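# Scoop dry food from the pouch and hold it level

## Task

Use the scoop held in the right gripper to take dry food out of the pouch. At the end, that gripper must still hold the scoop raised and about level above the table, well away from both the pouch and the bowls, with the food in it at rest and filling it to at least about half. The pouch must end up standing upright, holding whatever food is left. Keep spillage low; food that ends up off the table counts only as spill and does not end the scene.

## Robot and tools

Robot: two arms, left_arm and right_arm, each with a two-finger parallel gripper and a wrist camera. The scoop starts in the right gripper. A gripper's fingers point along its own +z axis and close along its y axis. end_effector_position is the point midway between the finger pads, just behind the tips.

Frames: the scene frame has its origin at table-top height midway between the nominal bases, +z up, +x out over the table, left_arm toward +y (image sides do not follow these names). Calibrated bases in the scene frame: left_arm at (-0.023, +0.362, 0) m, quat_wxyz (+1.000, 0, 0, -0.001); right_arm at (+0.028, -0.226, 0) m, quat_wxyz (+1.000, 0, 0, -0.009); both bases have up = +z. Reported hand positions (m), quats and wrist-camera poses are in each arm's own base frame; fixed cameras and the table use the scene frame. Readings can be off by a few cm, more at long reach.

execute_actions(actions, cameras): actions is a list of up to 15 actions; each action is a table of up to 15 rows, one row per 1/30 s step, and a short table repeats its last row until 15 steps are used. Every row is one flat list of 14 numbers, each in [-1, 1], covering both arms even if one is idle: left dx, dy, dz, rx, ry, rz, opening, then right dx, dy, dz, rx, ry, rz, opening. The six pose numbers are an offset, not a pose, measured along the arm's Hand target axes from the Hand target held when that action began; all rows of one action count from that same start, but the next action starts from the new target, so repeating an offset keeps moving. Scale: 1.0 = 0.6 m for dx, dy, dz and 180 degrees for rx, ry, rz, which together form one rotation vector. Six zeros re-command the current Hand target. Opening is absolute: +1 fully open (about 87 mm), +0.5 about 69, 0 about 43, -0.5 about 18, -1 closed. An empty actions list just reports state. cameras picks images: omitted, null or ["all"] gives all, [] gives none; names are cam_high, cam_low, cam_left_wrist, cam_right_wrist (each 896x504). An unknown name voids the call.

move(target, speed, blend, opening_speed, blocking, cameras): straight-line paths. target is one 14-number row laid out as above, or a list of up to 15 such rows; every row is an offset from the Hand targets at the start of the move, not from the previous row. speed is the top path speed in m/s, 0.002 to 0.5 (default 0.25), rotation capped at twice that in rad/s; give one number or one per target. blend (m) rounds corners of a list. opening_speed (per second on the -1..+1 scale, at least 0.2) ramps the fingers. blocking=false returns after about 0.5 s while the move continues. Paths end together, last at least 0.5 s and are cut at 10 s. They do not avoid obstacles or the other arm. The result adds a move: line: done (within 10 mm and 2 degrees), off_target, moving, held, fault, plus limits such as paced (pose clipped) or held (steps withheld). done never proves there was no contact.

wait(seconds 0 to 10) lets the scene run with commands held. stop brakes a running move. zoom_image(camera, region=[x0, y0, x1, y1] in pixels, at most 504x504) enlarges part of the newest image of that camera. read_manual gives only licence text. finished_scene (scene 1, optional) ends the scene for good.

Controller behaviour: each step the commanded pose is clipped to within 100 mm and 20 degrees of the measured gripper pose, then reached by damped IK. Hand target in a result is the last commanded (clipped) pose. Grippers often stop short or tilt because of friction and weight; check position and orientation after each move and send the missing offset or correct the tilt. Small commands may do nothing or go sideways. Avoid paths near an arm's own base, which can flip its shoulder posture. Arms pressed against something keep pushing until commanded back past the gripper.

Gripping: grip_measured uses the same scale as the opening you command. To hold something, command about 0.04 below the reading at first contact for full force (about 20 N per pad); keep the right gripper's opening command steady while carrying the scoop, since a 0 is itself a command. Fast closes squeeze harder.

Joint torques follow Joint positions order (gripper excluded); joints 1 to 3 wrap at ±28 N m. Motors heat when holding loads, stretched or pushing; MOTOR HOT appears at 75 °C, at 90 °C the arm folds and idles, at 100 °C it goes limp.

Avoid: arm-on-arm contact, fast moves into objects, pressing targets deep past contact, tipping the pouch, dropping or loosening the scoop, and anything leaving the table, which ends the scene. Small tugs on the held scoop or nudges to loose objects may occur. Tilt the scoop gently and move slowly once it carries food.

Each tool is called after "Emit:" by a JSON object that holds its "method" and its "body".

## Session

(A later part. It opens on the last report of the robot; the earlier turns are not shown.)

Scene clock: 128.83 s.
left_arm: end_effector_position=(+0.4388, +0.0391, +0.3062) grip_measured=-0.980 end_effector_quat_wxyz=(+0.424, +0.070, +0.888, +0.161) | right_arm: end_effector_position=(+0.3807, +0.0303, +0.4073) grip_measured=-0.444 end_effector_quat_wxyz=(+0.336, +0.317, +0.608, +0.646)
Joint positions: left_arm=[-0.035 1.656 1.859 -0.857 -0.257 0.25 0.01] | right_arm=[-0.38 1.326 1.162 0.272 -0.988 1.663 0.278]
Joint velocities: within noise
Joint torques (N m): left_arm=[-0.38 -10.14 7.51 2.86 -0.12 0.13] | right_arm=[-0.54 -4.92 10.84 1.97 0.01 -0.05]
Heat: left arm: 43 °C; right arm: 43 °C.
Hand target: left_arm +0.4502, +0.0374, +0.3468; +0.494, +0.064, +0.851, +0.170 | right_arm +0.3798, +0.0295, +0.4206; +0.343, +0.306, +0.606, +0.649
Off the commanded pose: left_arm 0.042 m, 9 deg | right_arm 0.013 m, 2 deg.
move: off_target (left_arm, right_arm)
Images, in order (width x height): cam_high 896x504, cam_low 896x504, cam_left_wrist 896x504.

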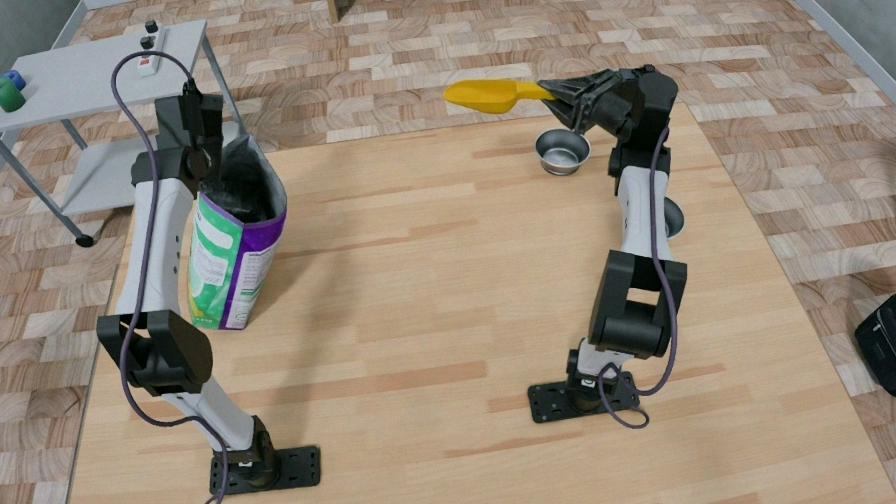

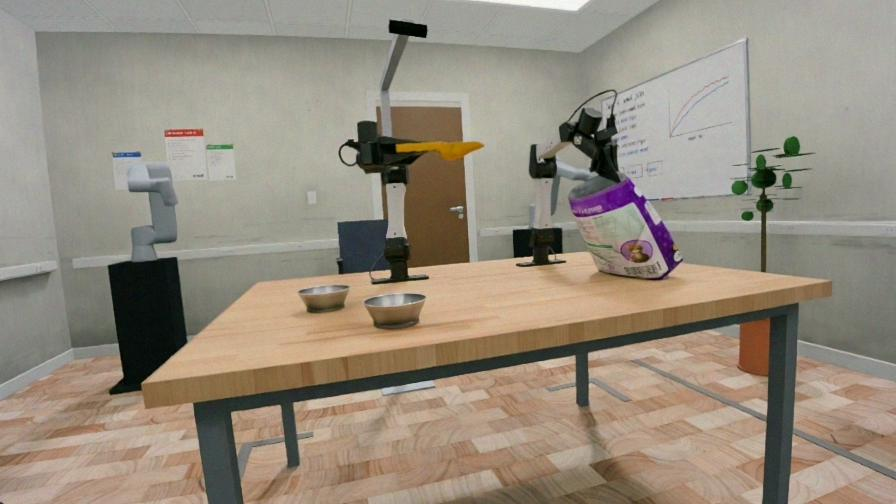

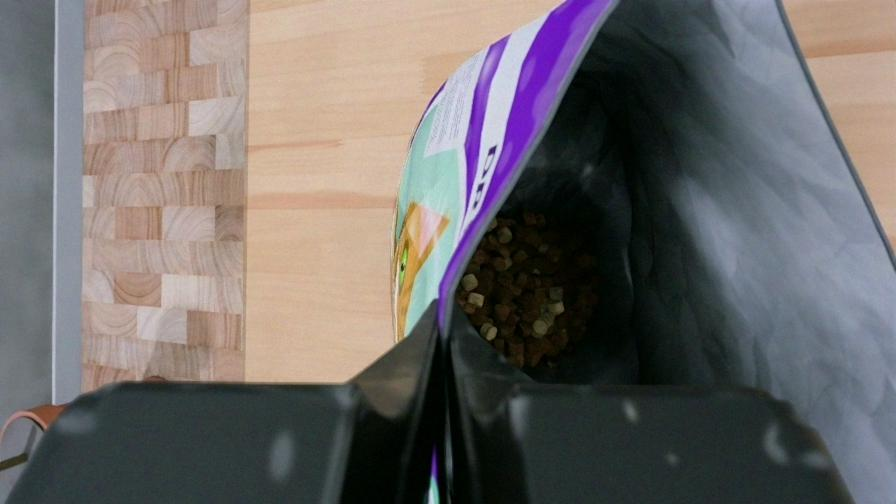

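Emit:
{"method": "move", "body": {"target": [[0.003,-0.197,-0.015,-0.051,-0.006,0.086,-1,0,0,0,0,0,0,-1]], "speed": [0.05], "cameras": ["cam_high","cam_low","cam_left_wrist"]}}

Scene clock: 133.17 s.
left_arm: end_effector_position=(+0.4374, -0.0648, +0.2931) grip_measured=-0.980 end_effector_quat_wxyz=(+0.441, +0.152, +0.830, +0.305) | right_arm: end_effector_position=(+0.3807, +0.0303, +0.4073) grip_measured=-0.444 end_effector_quat_wxyz=(+0.336, +0.317, +0.608, +0.646)
Joint positions: left_arm=[-0.448 1.67 1.678 -0.637 -0.766 0.318 0.01] | right_arm=[-0.38 1.326 1.162 0.272 -0.988 1.663 0.278]
Joint velocities: within noise
Joint torques (N m): left_arm=[-0.87 -6.72 8.03 2.54 -0.31 0.08] | right_arm=[-0.51 -4.9 10.85 1.96 0.01 -0.04]
Heat: left arm: 43 °C; right arm: 43 °C.
Hand target: left_arm +0.4485, -0.0746, +0.3077; +0.478, +0.140, +0.813, +0.301 | right_arm +0.3798, +0.0295, +0.4206; +0.343, +0.306, +0.606, +0.649
Off the commanded pose: left_arm 0.021 m, 5 deg | right_arm 0.013 m, 2 deg.
move: off_target (left_arm, right_arm)
Images, in order (width x height): cam_high 896x504, cam_low 896x504, cam_left_wrist 896x504.

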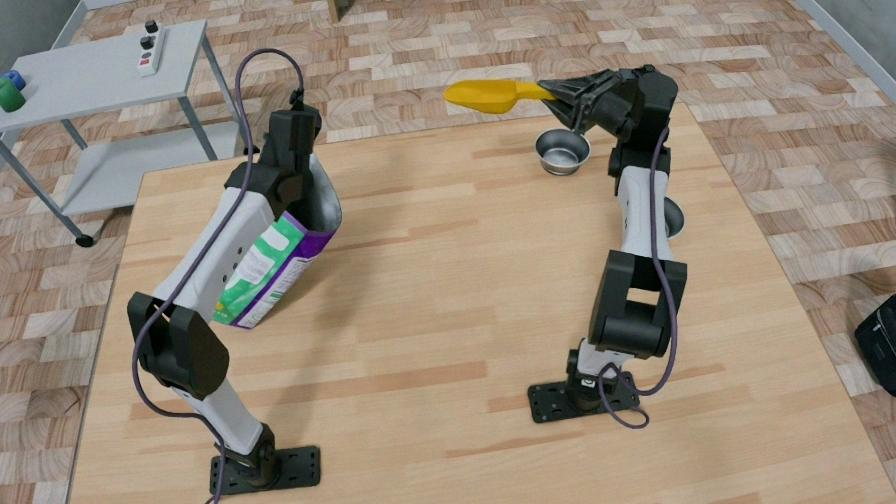

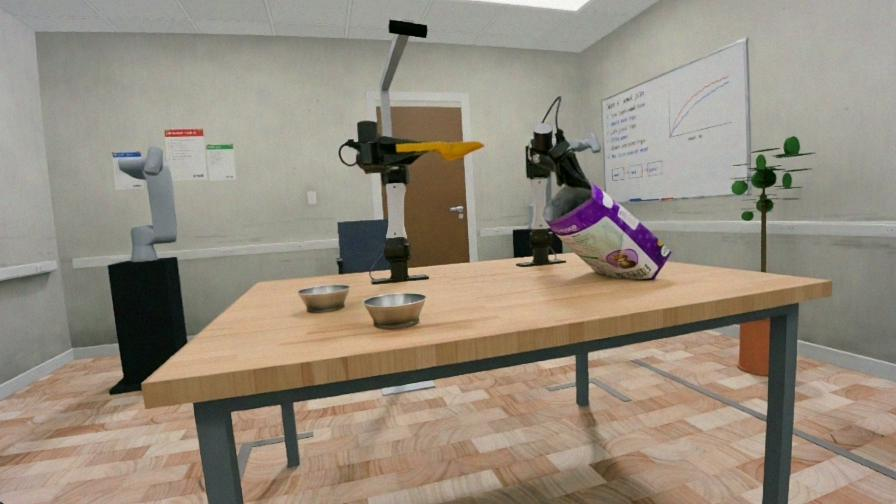

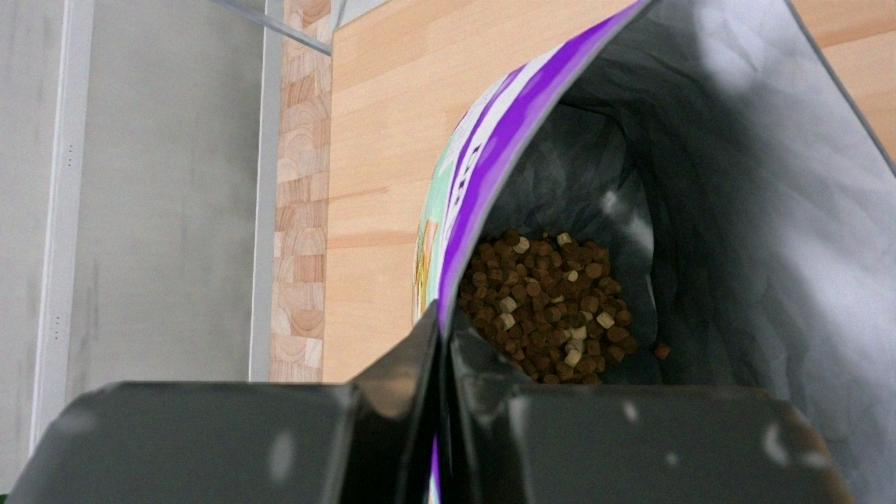

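Emit:
{"method": "move", "body": {"target": [[-0.0087,-0.1427,-0.0172,-0.042,-0.005,0.072,-1,0,0,0,0,0,0,-1]], "speed": [0.05], "cameras": ["cam_high","cam_low","cam_left_wrist"]}}

Scene clock: 137.40 s.
left_arm: end_effector_position=(+0.4420, -0.1416, +0.2611) grip_measured=-0.981 end_effector_quat_wxyz=(+0.441, +0.207, +0.773, +0.407) | right_arm: end_effector_position=(+0.3807, +0.0303, +0.4073) grip_measured=-0.444 end_effector_quat_wxyz=(+0.336, +0.317, +0.608, +0.646)
Joint positions: left_arm=[-0.668 1.832 1.616 -0.404 -1.068 0.447 0.01] | right_arm=[-0.38 1.326 1.162 0.272 -0.988 1.663 0.278]
Joint velocities: within noise
Joint torques (N m): left_arm=[-0.1 -7.3 7.38 2.16 -0.27 0.1] | right_arm=[-0.51 -4.88 10.84 1.97 0 -0.04]
Heat: left arm: 43 °C; right arm: 43 °C.
Hand target: left_arm +0.4474, -0.1477, +0.2617; +0.455, +0.201, +0.767, +0.405 | right_arm +0.3798, +0.0295, +0.4206; +0.343, +0.306, +0.606, +0.649
Off the commanded pose: left_arm 0.008 m, 2 deg | right_arm 0.013 m, 2 deg.
move: off_target (right_arm)
Images, in order (width x height): cam_high 896x504, cam_low 896x504, cam_left_wrist 896x504.

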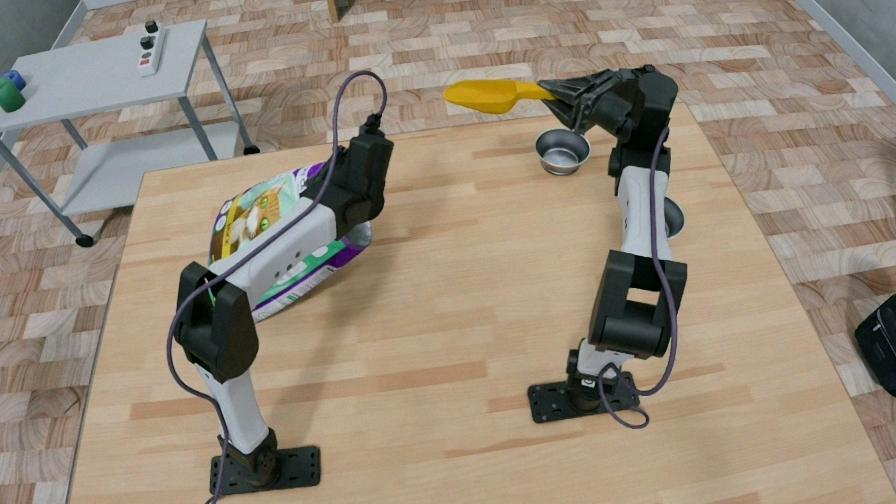

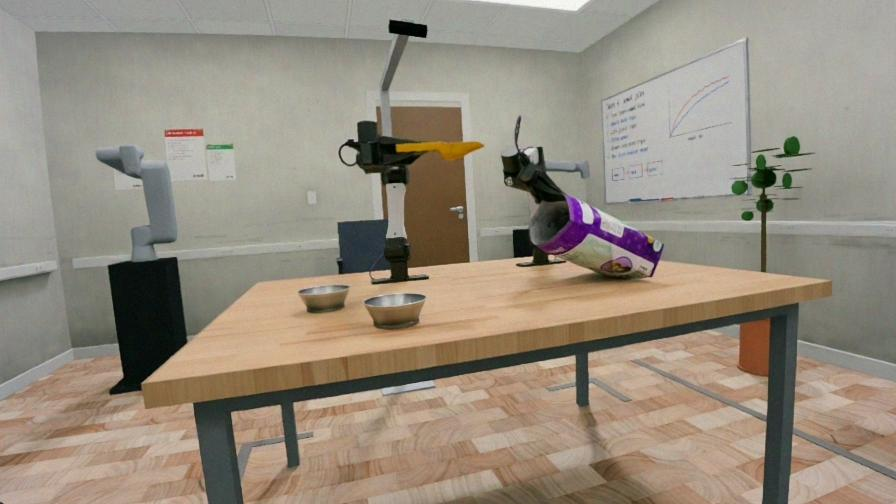

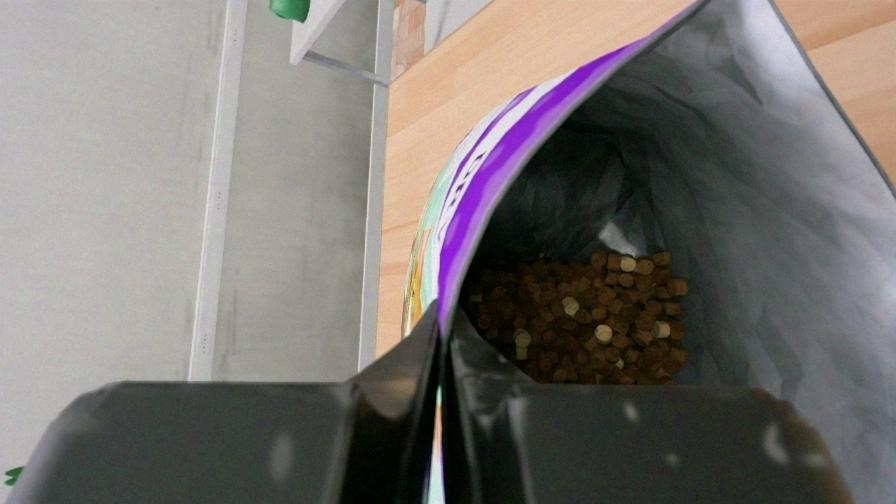

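Emit:
{"method": "move", "body": {"target": [[-0.0162,-0.1285,0.0007,-0.034,-0.004,0.057,-1,0,0,0,0,0,0,-1]], "speed": [0.05], "cameras": ["cam_high","cam_low","cam_left_wrist"]}}

Scene clock: 140.90 s.
left_arm: end_effector_position=(+0.4562, -0.2045, +0.2061) grip_measured=-0.981 end_effector_quat_wxyz=(+0.436, +0.254, +0.725, +0.469) | right_arm: end_effector_position=(+0.3807, +0.0303, +0.4073) grip_measured=-0.444 end_effector_quat_wxyz=(+0.336, +0.317, +0.608, +0.646)
Joint positions: left_arm=[-0.775 2.058 1.599 -0.078 -1.213 0.649 0.01] | right_arm=[-0.38 1.326 1.162 0.272 -0.988 1.663 0.278]
Joint velocities: within noise
Joint torques (N m): left_arm=[0.77 -9.01 6.84 1.89 -0.5 0.15] | right_arm=[-0.47 -4.96 10.85 1.96 0.02 -0.06]
Heat: left arm: 43 °C; right arm: 43 °C.
Hand target: left_arm +0.4573, -0.1995, +0.2049; +0.432, +0.247, +0.721, +0.483 | right_arm +0.3798, +0.0295, +0.4206; +0.343, +0.306, +0.606, +0.649
Off the commanded pose: left_arm 0.005 m, 2 deg | right_arm 0.013 m, 2 deg.
move: off_target (right_arm)
Images, in order (width x height): cam_high 896x504, cam_low 896x504, cam_left_wrist 896x504.

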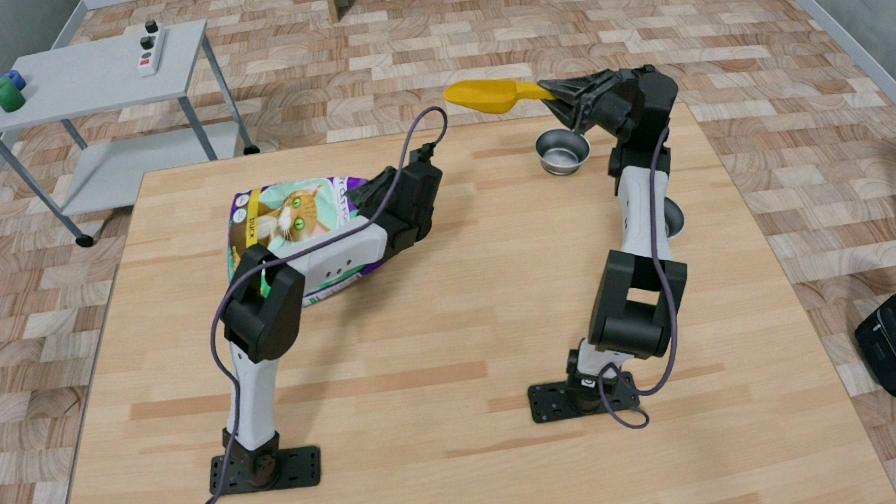

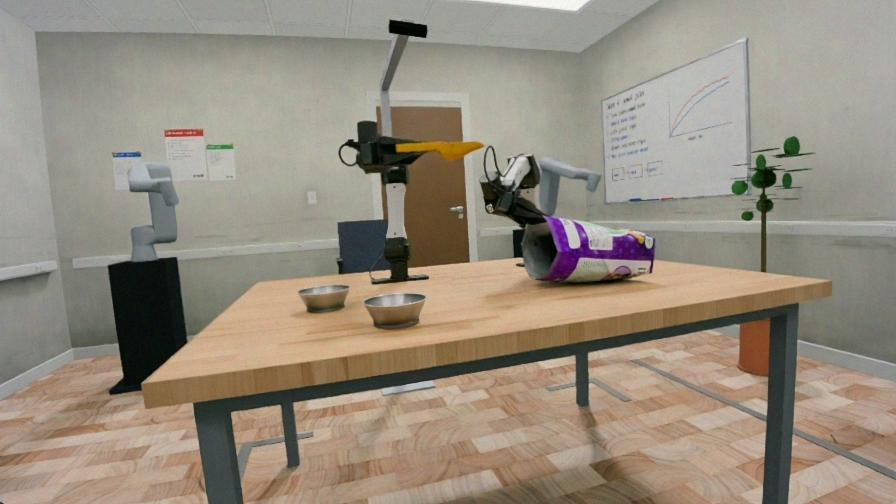

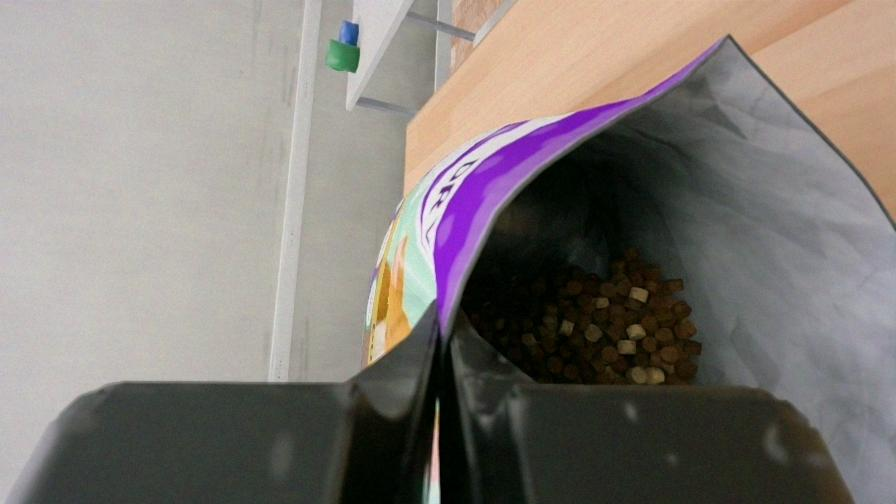

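Emit:
{"method": "zoom_image", "body": {"camera": "cam_low", "region": [470, 140, 690, 300]}}

Emit:
{"method": "zoom_image", "body": {"camera": "cam_high", "region": [200, 130, 480, 330]}}

Scaled by 2.291 from the camera's 896x504 image, which has a finer 1280x720 frame.

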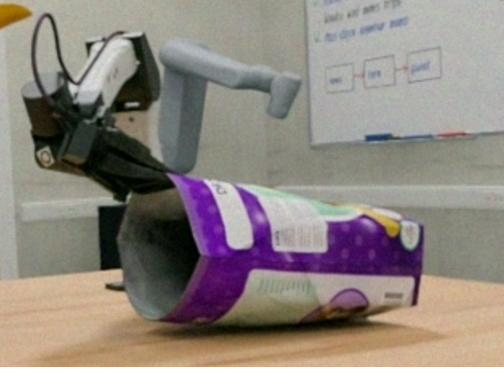

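Scaled by 1.800 from the camera's 896x504 image, which has a finer 1280x720 frame.

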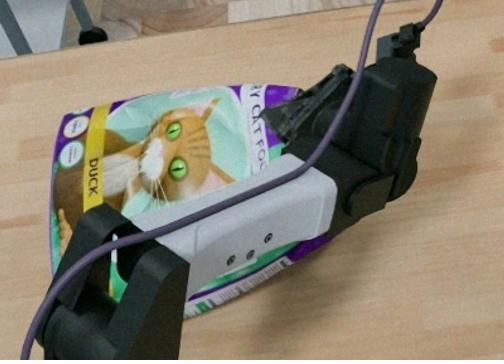

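Emit:
{"method": "move", "body": {"target": [[-0.0163,-0.1097,-0.0115,0,0,0,-1,0,0,0,0,0,0,-1]], "speed": [0.05], "cameras": ["cam_high","cam_low","cam_left_wrist"]}}

Emit:
{"method": "zoom_image", "body": {"camera": "cam_low", "region": [470, 140, 690, 300]}}

Scene clock: 143.57 s.
left_arm: end_effector_position=(+0.4562, -0.2279, +0.1551) grip_measured=-0.981 end_effector_quat_wxyz=(+0.423, +0.249, +0.719, +0.493) | right_arm: end_effector_position=(+0.3807, +0.0303, +0.4073) grip_measured=-0.444 end_effector_quat_wxyz=(+0.336, +0.317, +0.608, +0.646)
Joint positions: left_arm=[-0.814 2.219 1.641 -0.035 -1.294 0.601 0.01] | right_arm=[-0.38 1.326 1.162 0.272 -0.988 1.663 0.278]
Joint velocities: within noise
Joint torques (N m): left_arm=[-0.27 -8.55 9.36 1.67 -0.15 -0.15] | right_arm=[-0.53 -4.9 10.8 1.97 0.03 -0.04]
Heat: left arm: 43 °C; right arm: 44 °C.
Hand target: left_arm +0.4603, -0.2377, +0.1499; +0.432, +0.247, +0.721, +0.483 | right_arm +0.3798, +0.0295, +0.4206; +0.343, +0.306, +0.606, +0.649
Off the commanded pose: left_arm 0.012 m, 2 deg | right_arm 0.013 m, 2 deg.
move: off_target (left_arm, right_arm)
Images, in order (width x height): cam_high 896x504, cam_low 896x504, cam_left_wrist 896x504.

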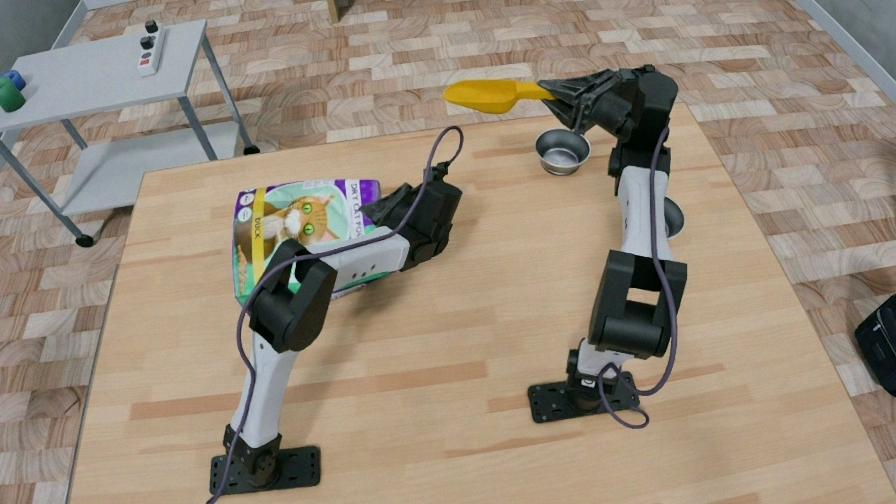

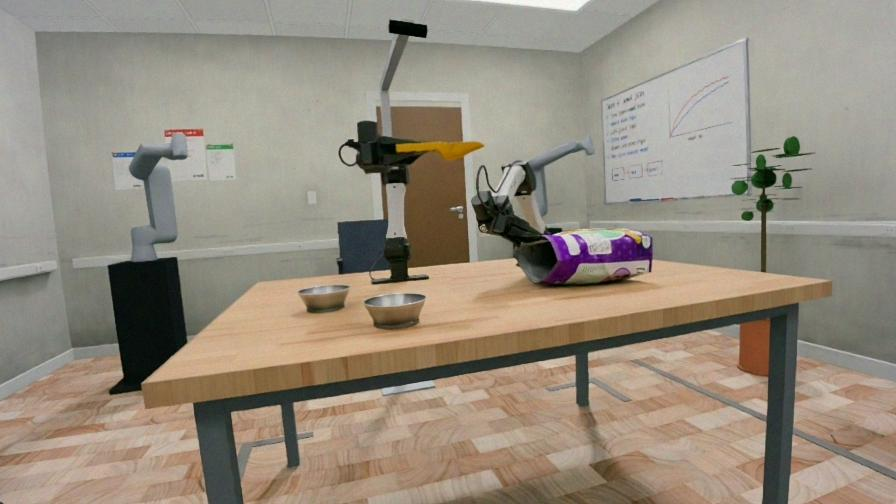

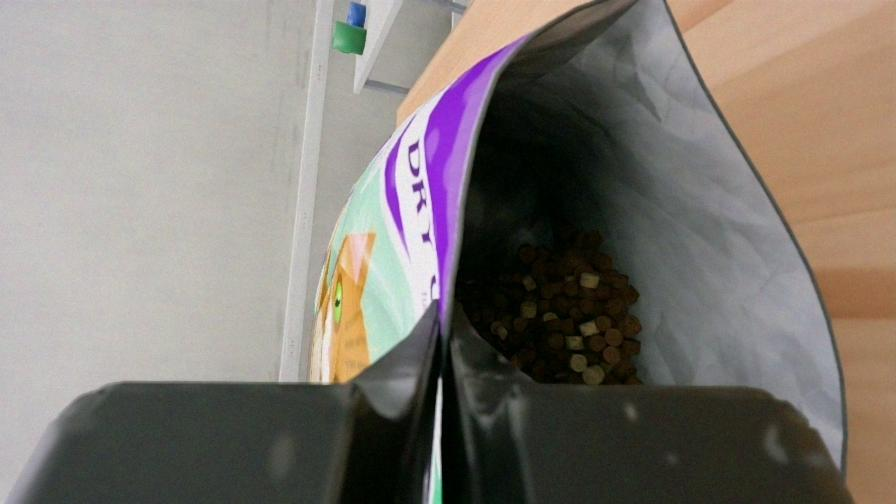

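Scaled by 2.291 from the camera's 896x504 image, which has a finer 1280x720 frame.

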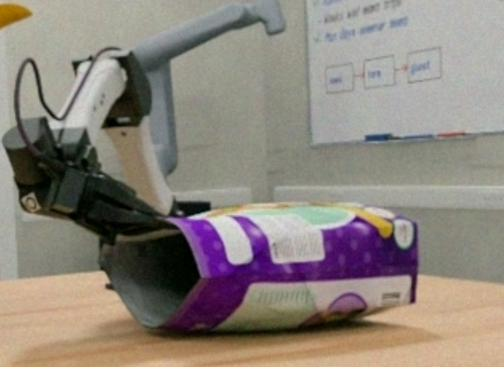

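Emit:
{"method": "move", "body": {"target": [[0.0128,0.0147,0.001,0,0,0,-0.5,0,0,0,0,0,0,-1],[0.0128,0.0147,-0.13,0,0,0,-0.5,0,0,0,0,0,0,-1]], "speed": [0.05,0.08], "opening_speed": 0.5, "cameras": ["cam_high","cam_low","cam_left_wrist"]}}

Scene clock: 147.63 s.
left_arm: end_effector_position=(+0.3877, -0.2648, +0.1585) grip_measured=-0.500 end_effector_quat_wxyz=(+0.426, +0.257, +0.721, +0.482) | right_arm: end_effector_position=(+0.3807, +0.0303, +0.4073) grip_measured=-0.444 end_effector_quat_wxyz=(+0.336, +0.317, +0.608, +0.646)
Joint positions: left_arm=[-0.977 2.219 1.762 -0.637 -1.376 0.103 0.25] | right_arm=[-0.38 1.326 1.162 0.272 -0.988 1.663 0.278]
Joint velocities: within noise
Joint torques (N m): left_arm=[0.25 -10.62 8.98 0.92 -0.56 -0.14] | right_arm=[-0.53 -4.92 10.8 1.96 0.01 -0.06]
Heat: left arm: 44 °C; right arm: 44 °C.
Hand target: left_arm +0.3887, -0.2657, +0.1674; +0.432, +0.247, +0.721, +0.483 | right_arm +0.3798, +0.0295, +0.4206; +0.343, +0.306, +0.606, +0.649
Off the commanded pose: left_arm 0.009 m, 1 deg | right_arm 0.013 m, 2 deg.
move: off_target (right_arm)
Images, in order (width x height): cam_high 896x504, cam_low 896x504, cam_left_wrist 896x504.

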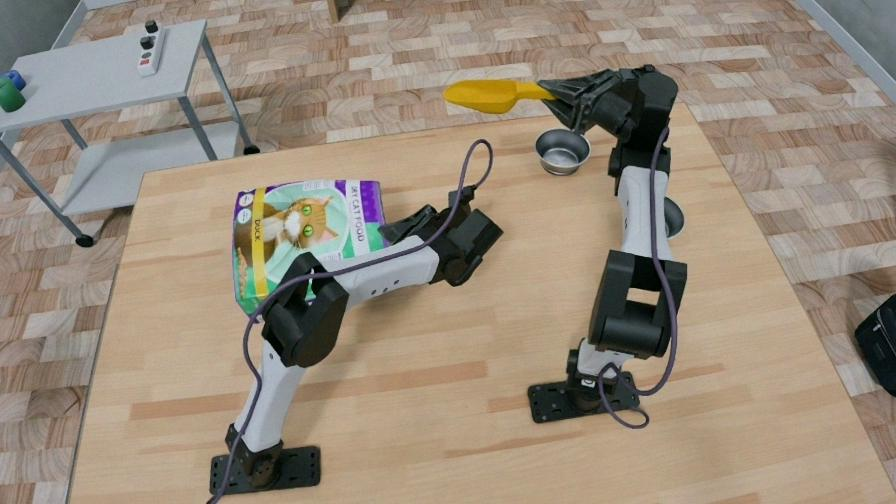

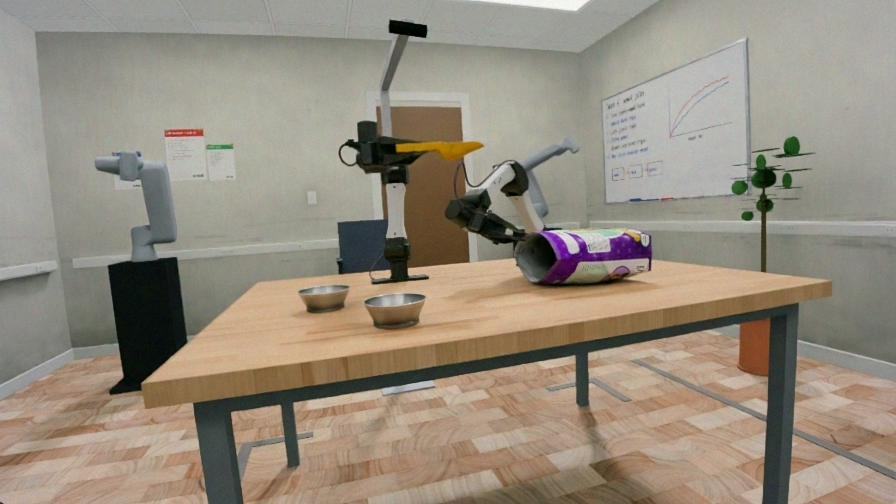

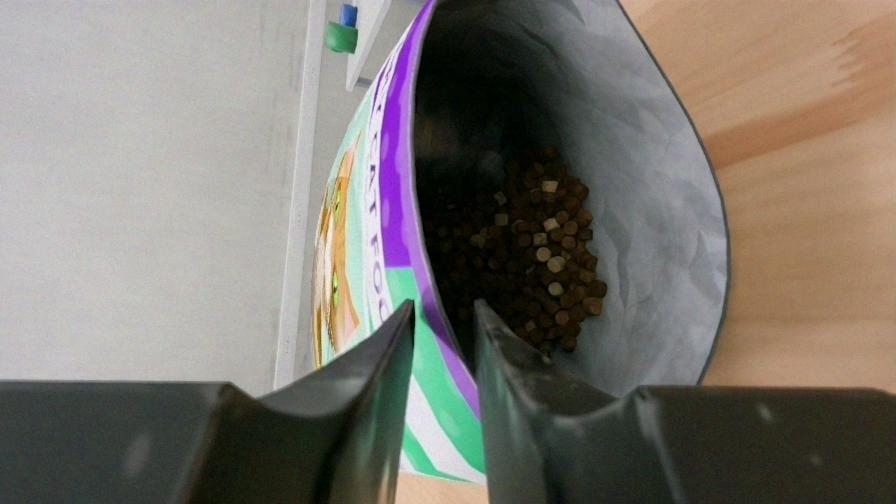

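Emit:
{"method": "move", "body": {"target": [[-0.0768,0.182,-0.099,0,0,0,-0.5,0,0,0,0,0,0,-1],[0.0594,0.4975,0.0527,0.198,0.009,-0.306,-0.5,0,0,0,0,0,0,-1]], "speed": [0.15,0.3], "blend": [0.04,0], "cameras": ["cam_high","cam_low","cam_left_wrist"]}}

Scene clock: 152.07 s.
left_arm: end_effector_position=(+0.3830, -0.1001, +0.4153) grip_measured=-0.500 end_effector_quat_wxyz=(+0.498, +0.003, +0.867, +0.011) | right_arm: end_effector_position=(+0.3807, +0.0303, +0.4073) grip_measured=-0.444 end_effector_quat_wxyz=(+0.336, +0.317, +0.608, +0.646)
Joint positions: left_arm=[-0.389 1.736 2.447 -1.275 -0.348 -0.188 0.25] | right_arm=[-0.38 1.326 1.162 0.272 -0.988 1.663 0.278]
Joint velocities: within noise
Joint torques (N m): left_arm=[0.68 -5.72 6.94 1.83 0.1 -0.1] | right_arm=[-0.5 -4.97 10.84 1.96 0.01 -0.04]
Heat: left arm: 45 °C; right arm: 44 °C.
Hand target: left_arm +0.3796, -0.1000, +0.4201; +0.500, +0.000, +0.866, +0.001 | right_arm +0.3798, +0.0295, +0.4206; +0.343, +0.306, +0.606, +0.649
Off the commanded pose: left_arm 0.006 m, 1 deg | right_arm 0.013 m, 2 deg.
move: off_target (right_arm)
Images, in order (width x height): cam_high 896x504, cam_low 896x504, cam_left_wrist 896x504.

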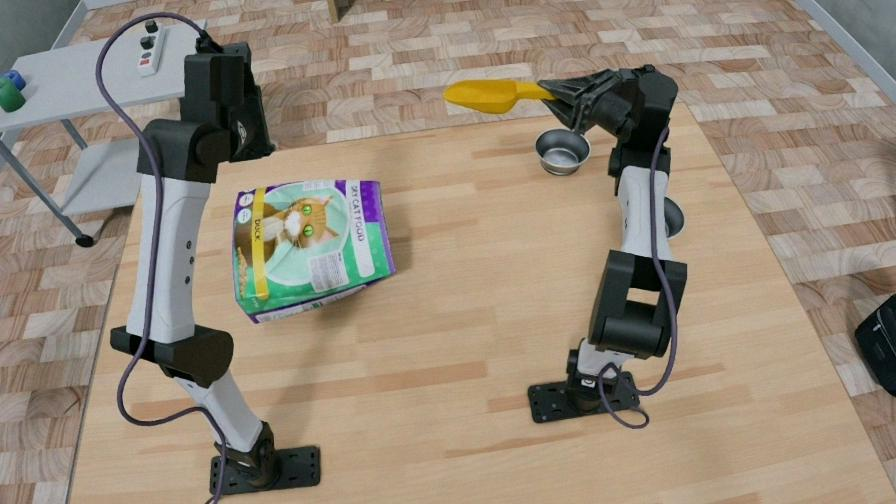

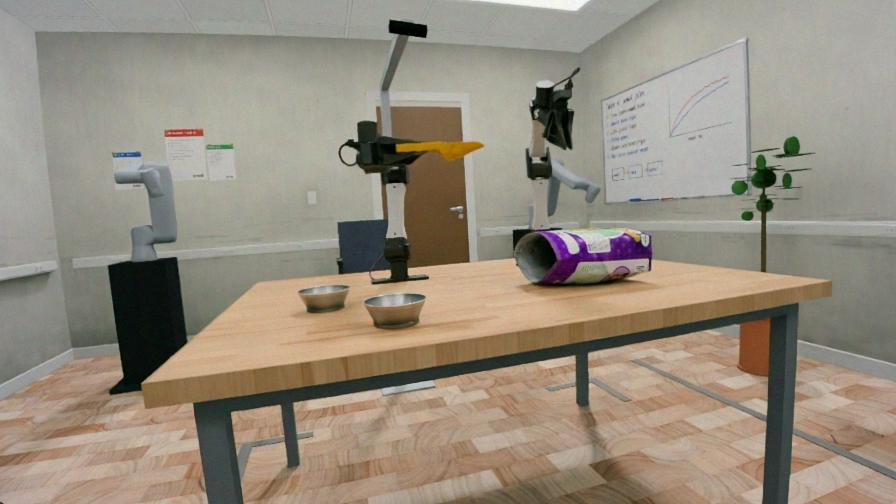

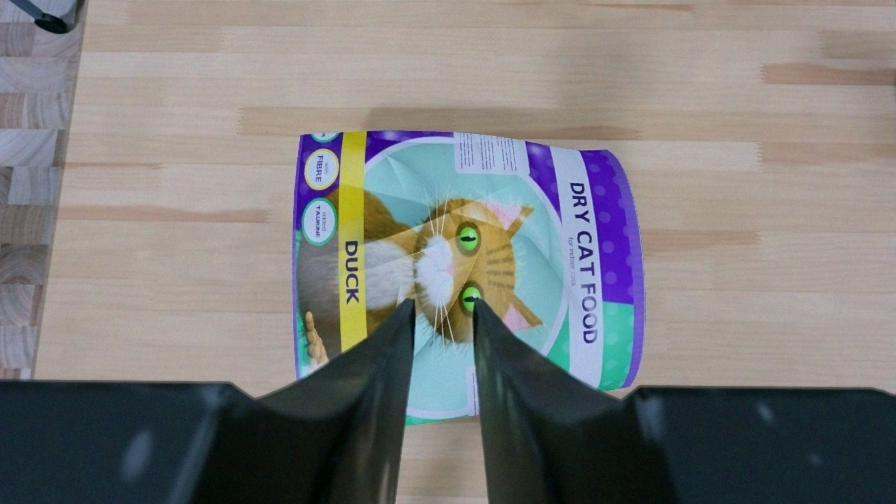

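Emit:
{"method": "zoom_image", "body": {"camera": "cam_low", "region": [330, 110, 500, 210]}}

Scaled by 2.965 from the camera's 896x504 image, which has a finer 1280x720 frame.

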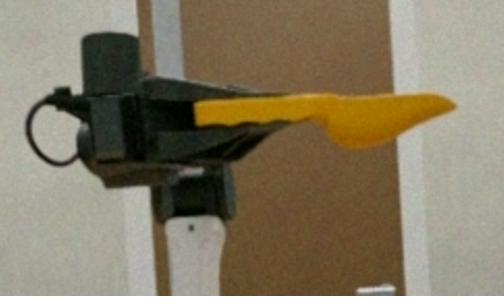

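Emit:
{"method": "execute_actions", "body": {"actions": [], "cameras": ["cam_high","cam_low","cam_left_wrist","cam_right_wrist"]}}

Scene clock: 155.87 s.
left_arm: end_effector_position=(+0.3829, -0.1001, +0.4151) grip_measured=-0.500 end_effector_quat_wxyz=(+0.498, +0.004, +0.867, +0.010) | right_arm: end_effector_position=(+0.3807, +0.0303, +0.4073) grip_measured=-0.444 end_effector_quat_wxyz=(+0.336, +0.317, +0.608, +0.646)
Joint positions: left_arm=[-0.389 1.736 2.447 -1.276 -0.348 -0.188 0.25] | right_arm=[-0.38 1.326 1.162 0.272 -0.988 1.663 0.278]
Joint velocities: within noise
Joint torques (N m): left_arm=[0.69 -5.74 6.95 1.8 0.11 -0.09] | right_arm=[-0.57 -4.93 10.81 1.97 0.01 -0.05]
Heat: left arm: 44 °C; right arm: 44 °C.
Hand target: left_arm +0.3796, -0.1000, +0.4201; +0.500, +0.000, +0.866, +0.001 | right_arm +0.3798, +0.0295, +0.4206; +0.343, +0.306, +0.606, +0.649
Tool commands: left_gripper/opening=-0.5 right_gripper/opening=-1.0
Off the commanded pose: left_arm 0.006 m, 1 deg | right_arm 0.013 m, 2 deg.

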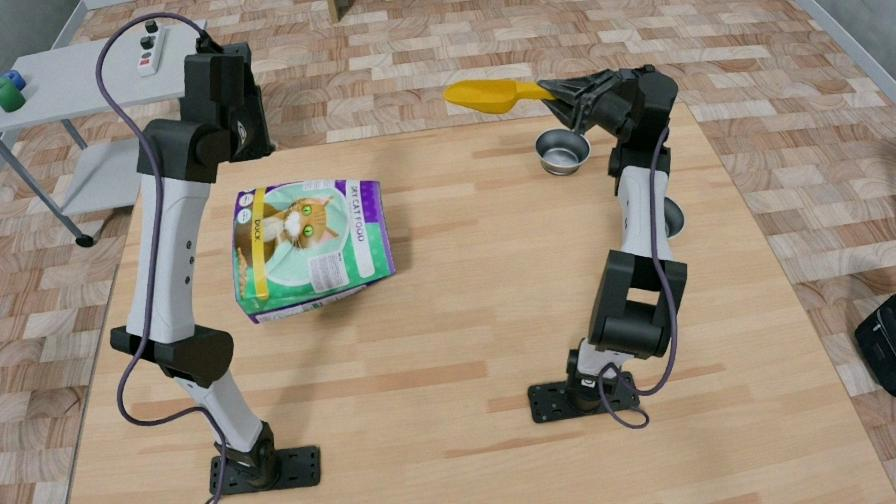

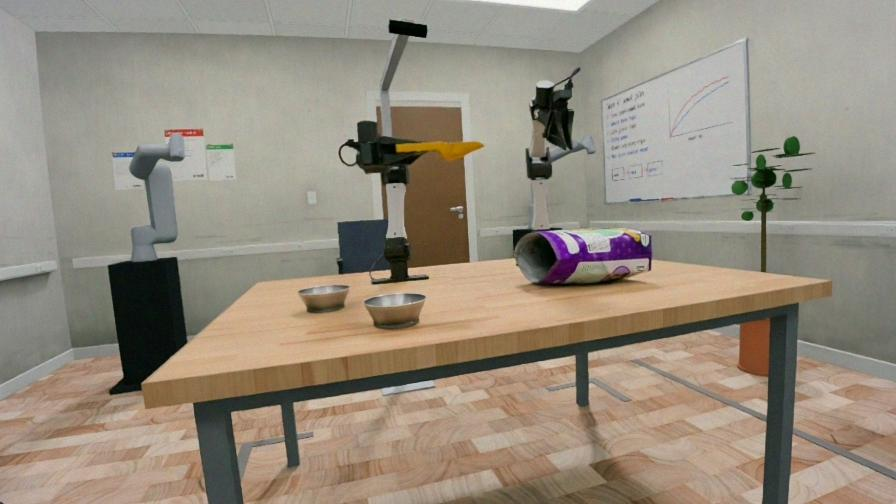

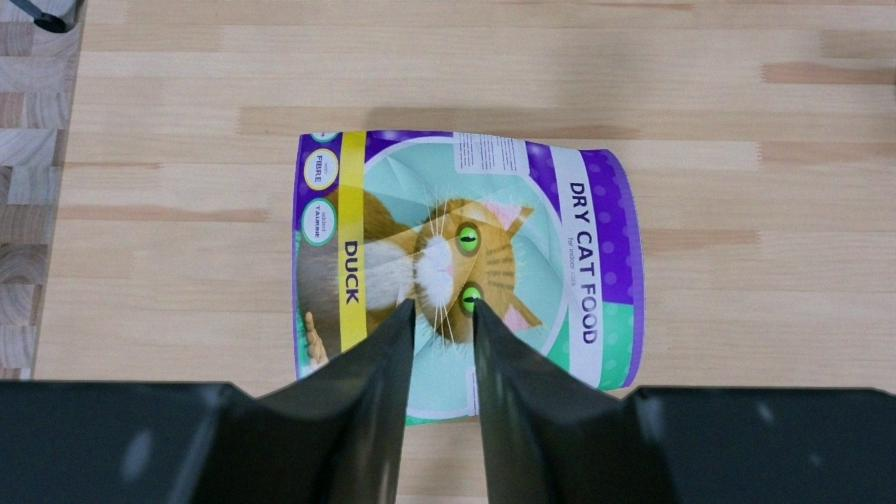

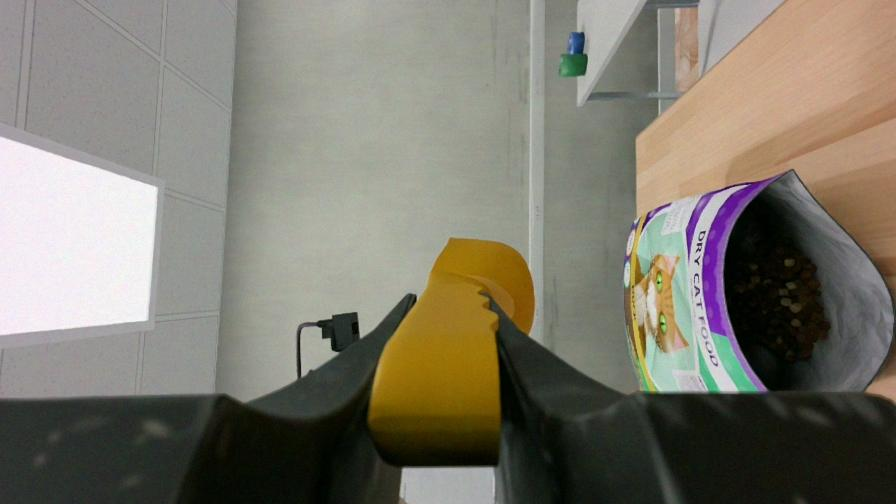

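Emit:
{"method": "move", "body": {"target": [0,0,0,0,0,0,-0.5,0.0798,-0.4927,0.1042,0.0557,0.0329,-0.0389,-1], "speed": 0.12}}

Scene clock: 162.63 s.
left_arm: end_effector_position=(+0.3828, -0.1001, +0.4151) grip_measured=-0.500 end_effector_quat_wxyz=(+0.498, +0.004, +0.867, +0.010) | right_arm: end_effector_position=(+0.4232, +0.1116, +0.1277) grip_measured=-0.444 end_effector_quat_wxyz=(+0.308, +0.276, +0.697, +0.586)
Joint positions: left_arm=[-0.389 1.736 2.447 -1.276 -0.348 -0.188 0.25] | right_arm=[-0.103 1.855 0.698 0.979 -0.805 1.335 0.278]
Joint velocities: within noise
Joint torques (N m): left_arm=[0.61 -5.67 7.04 1.79 0.11 -0.1] | right_arm=[0.44 -7.61 5.44 2.41 0.09 -0.29]
Heat: left arm: 43 °C; right arm: 44 °C.
Hand target: left_arm +0.3796, -0.1000, +0.4201; +0.500, +0.001, +0.866, +0.001 | right_arm +0.4251, +0.1136, +0.1300; +0.322, +0.263, +0.695, +0.587
Off the commanded pose: left_arm 0.006 m, 1 deg | right_arm 0.004 m, 2 deg.
move: done

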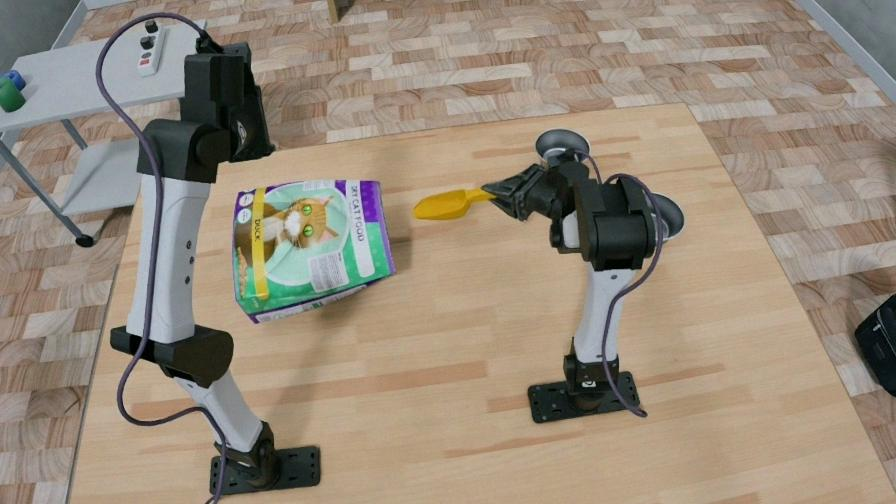

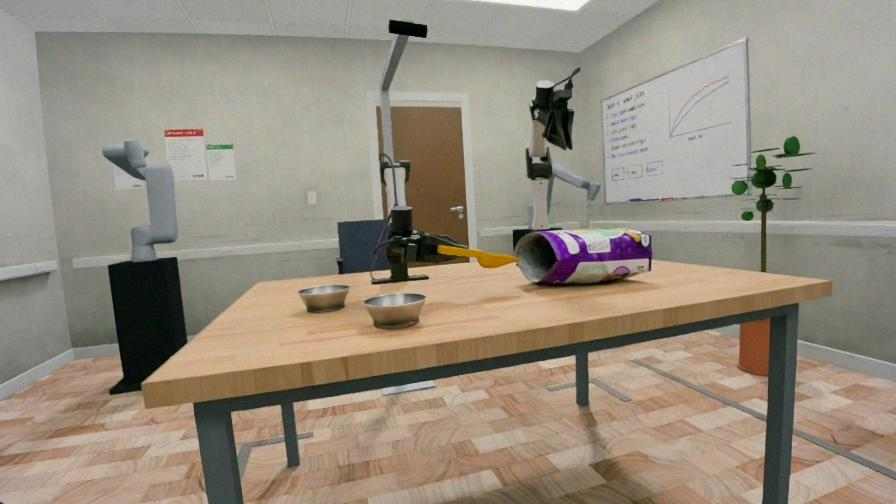

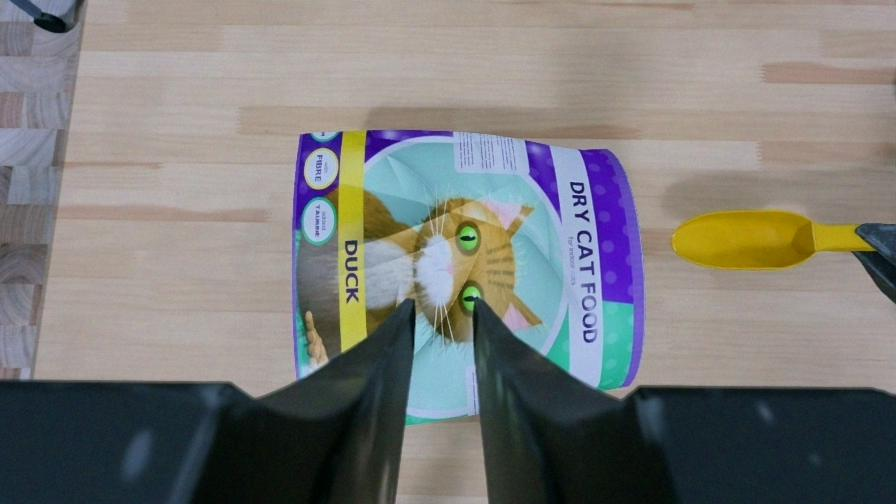

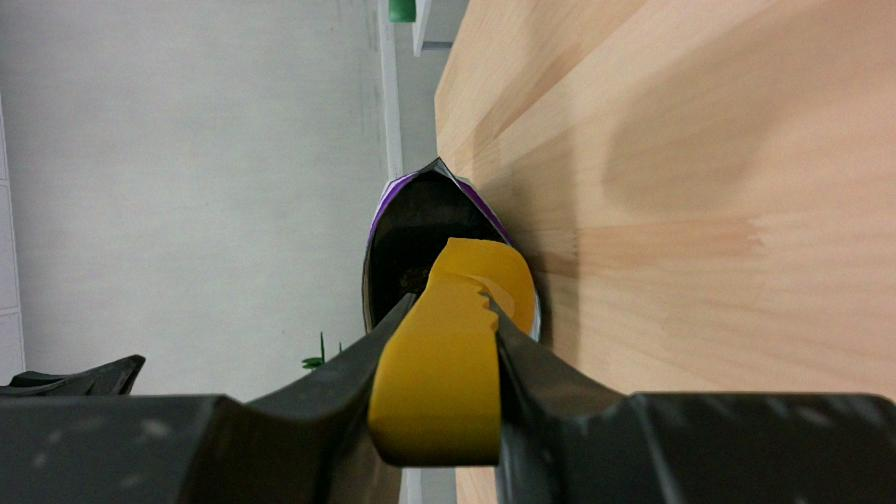

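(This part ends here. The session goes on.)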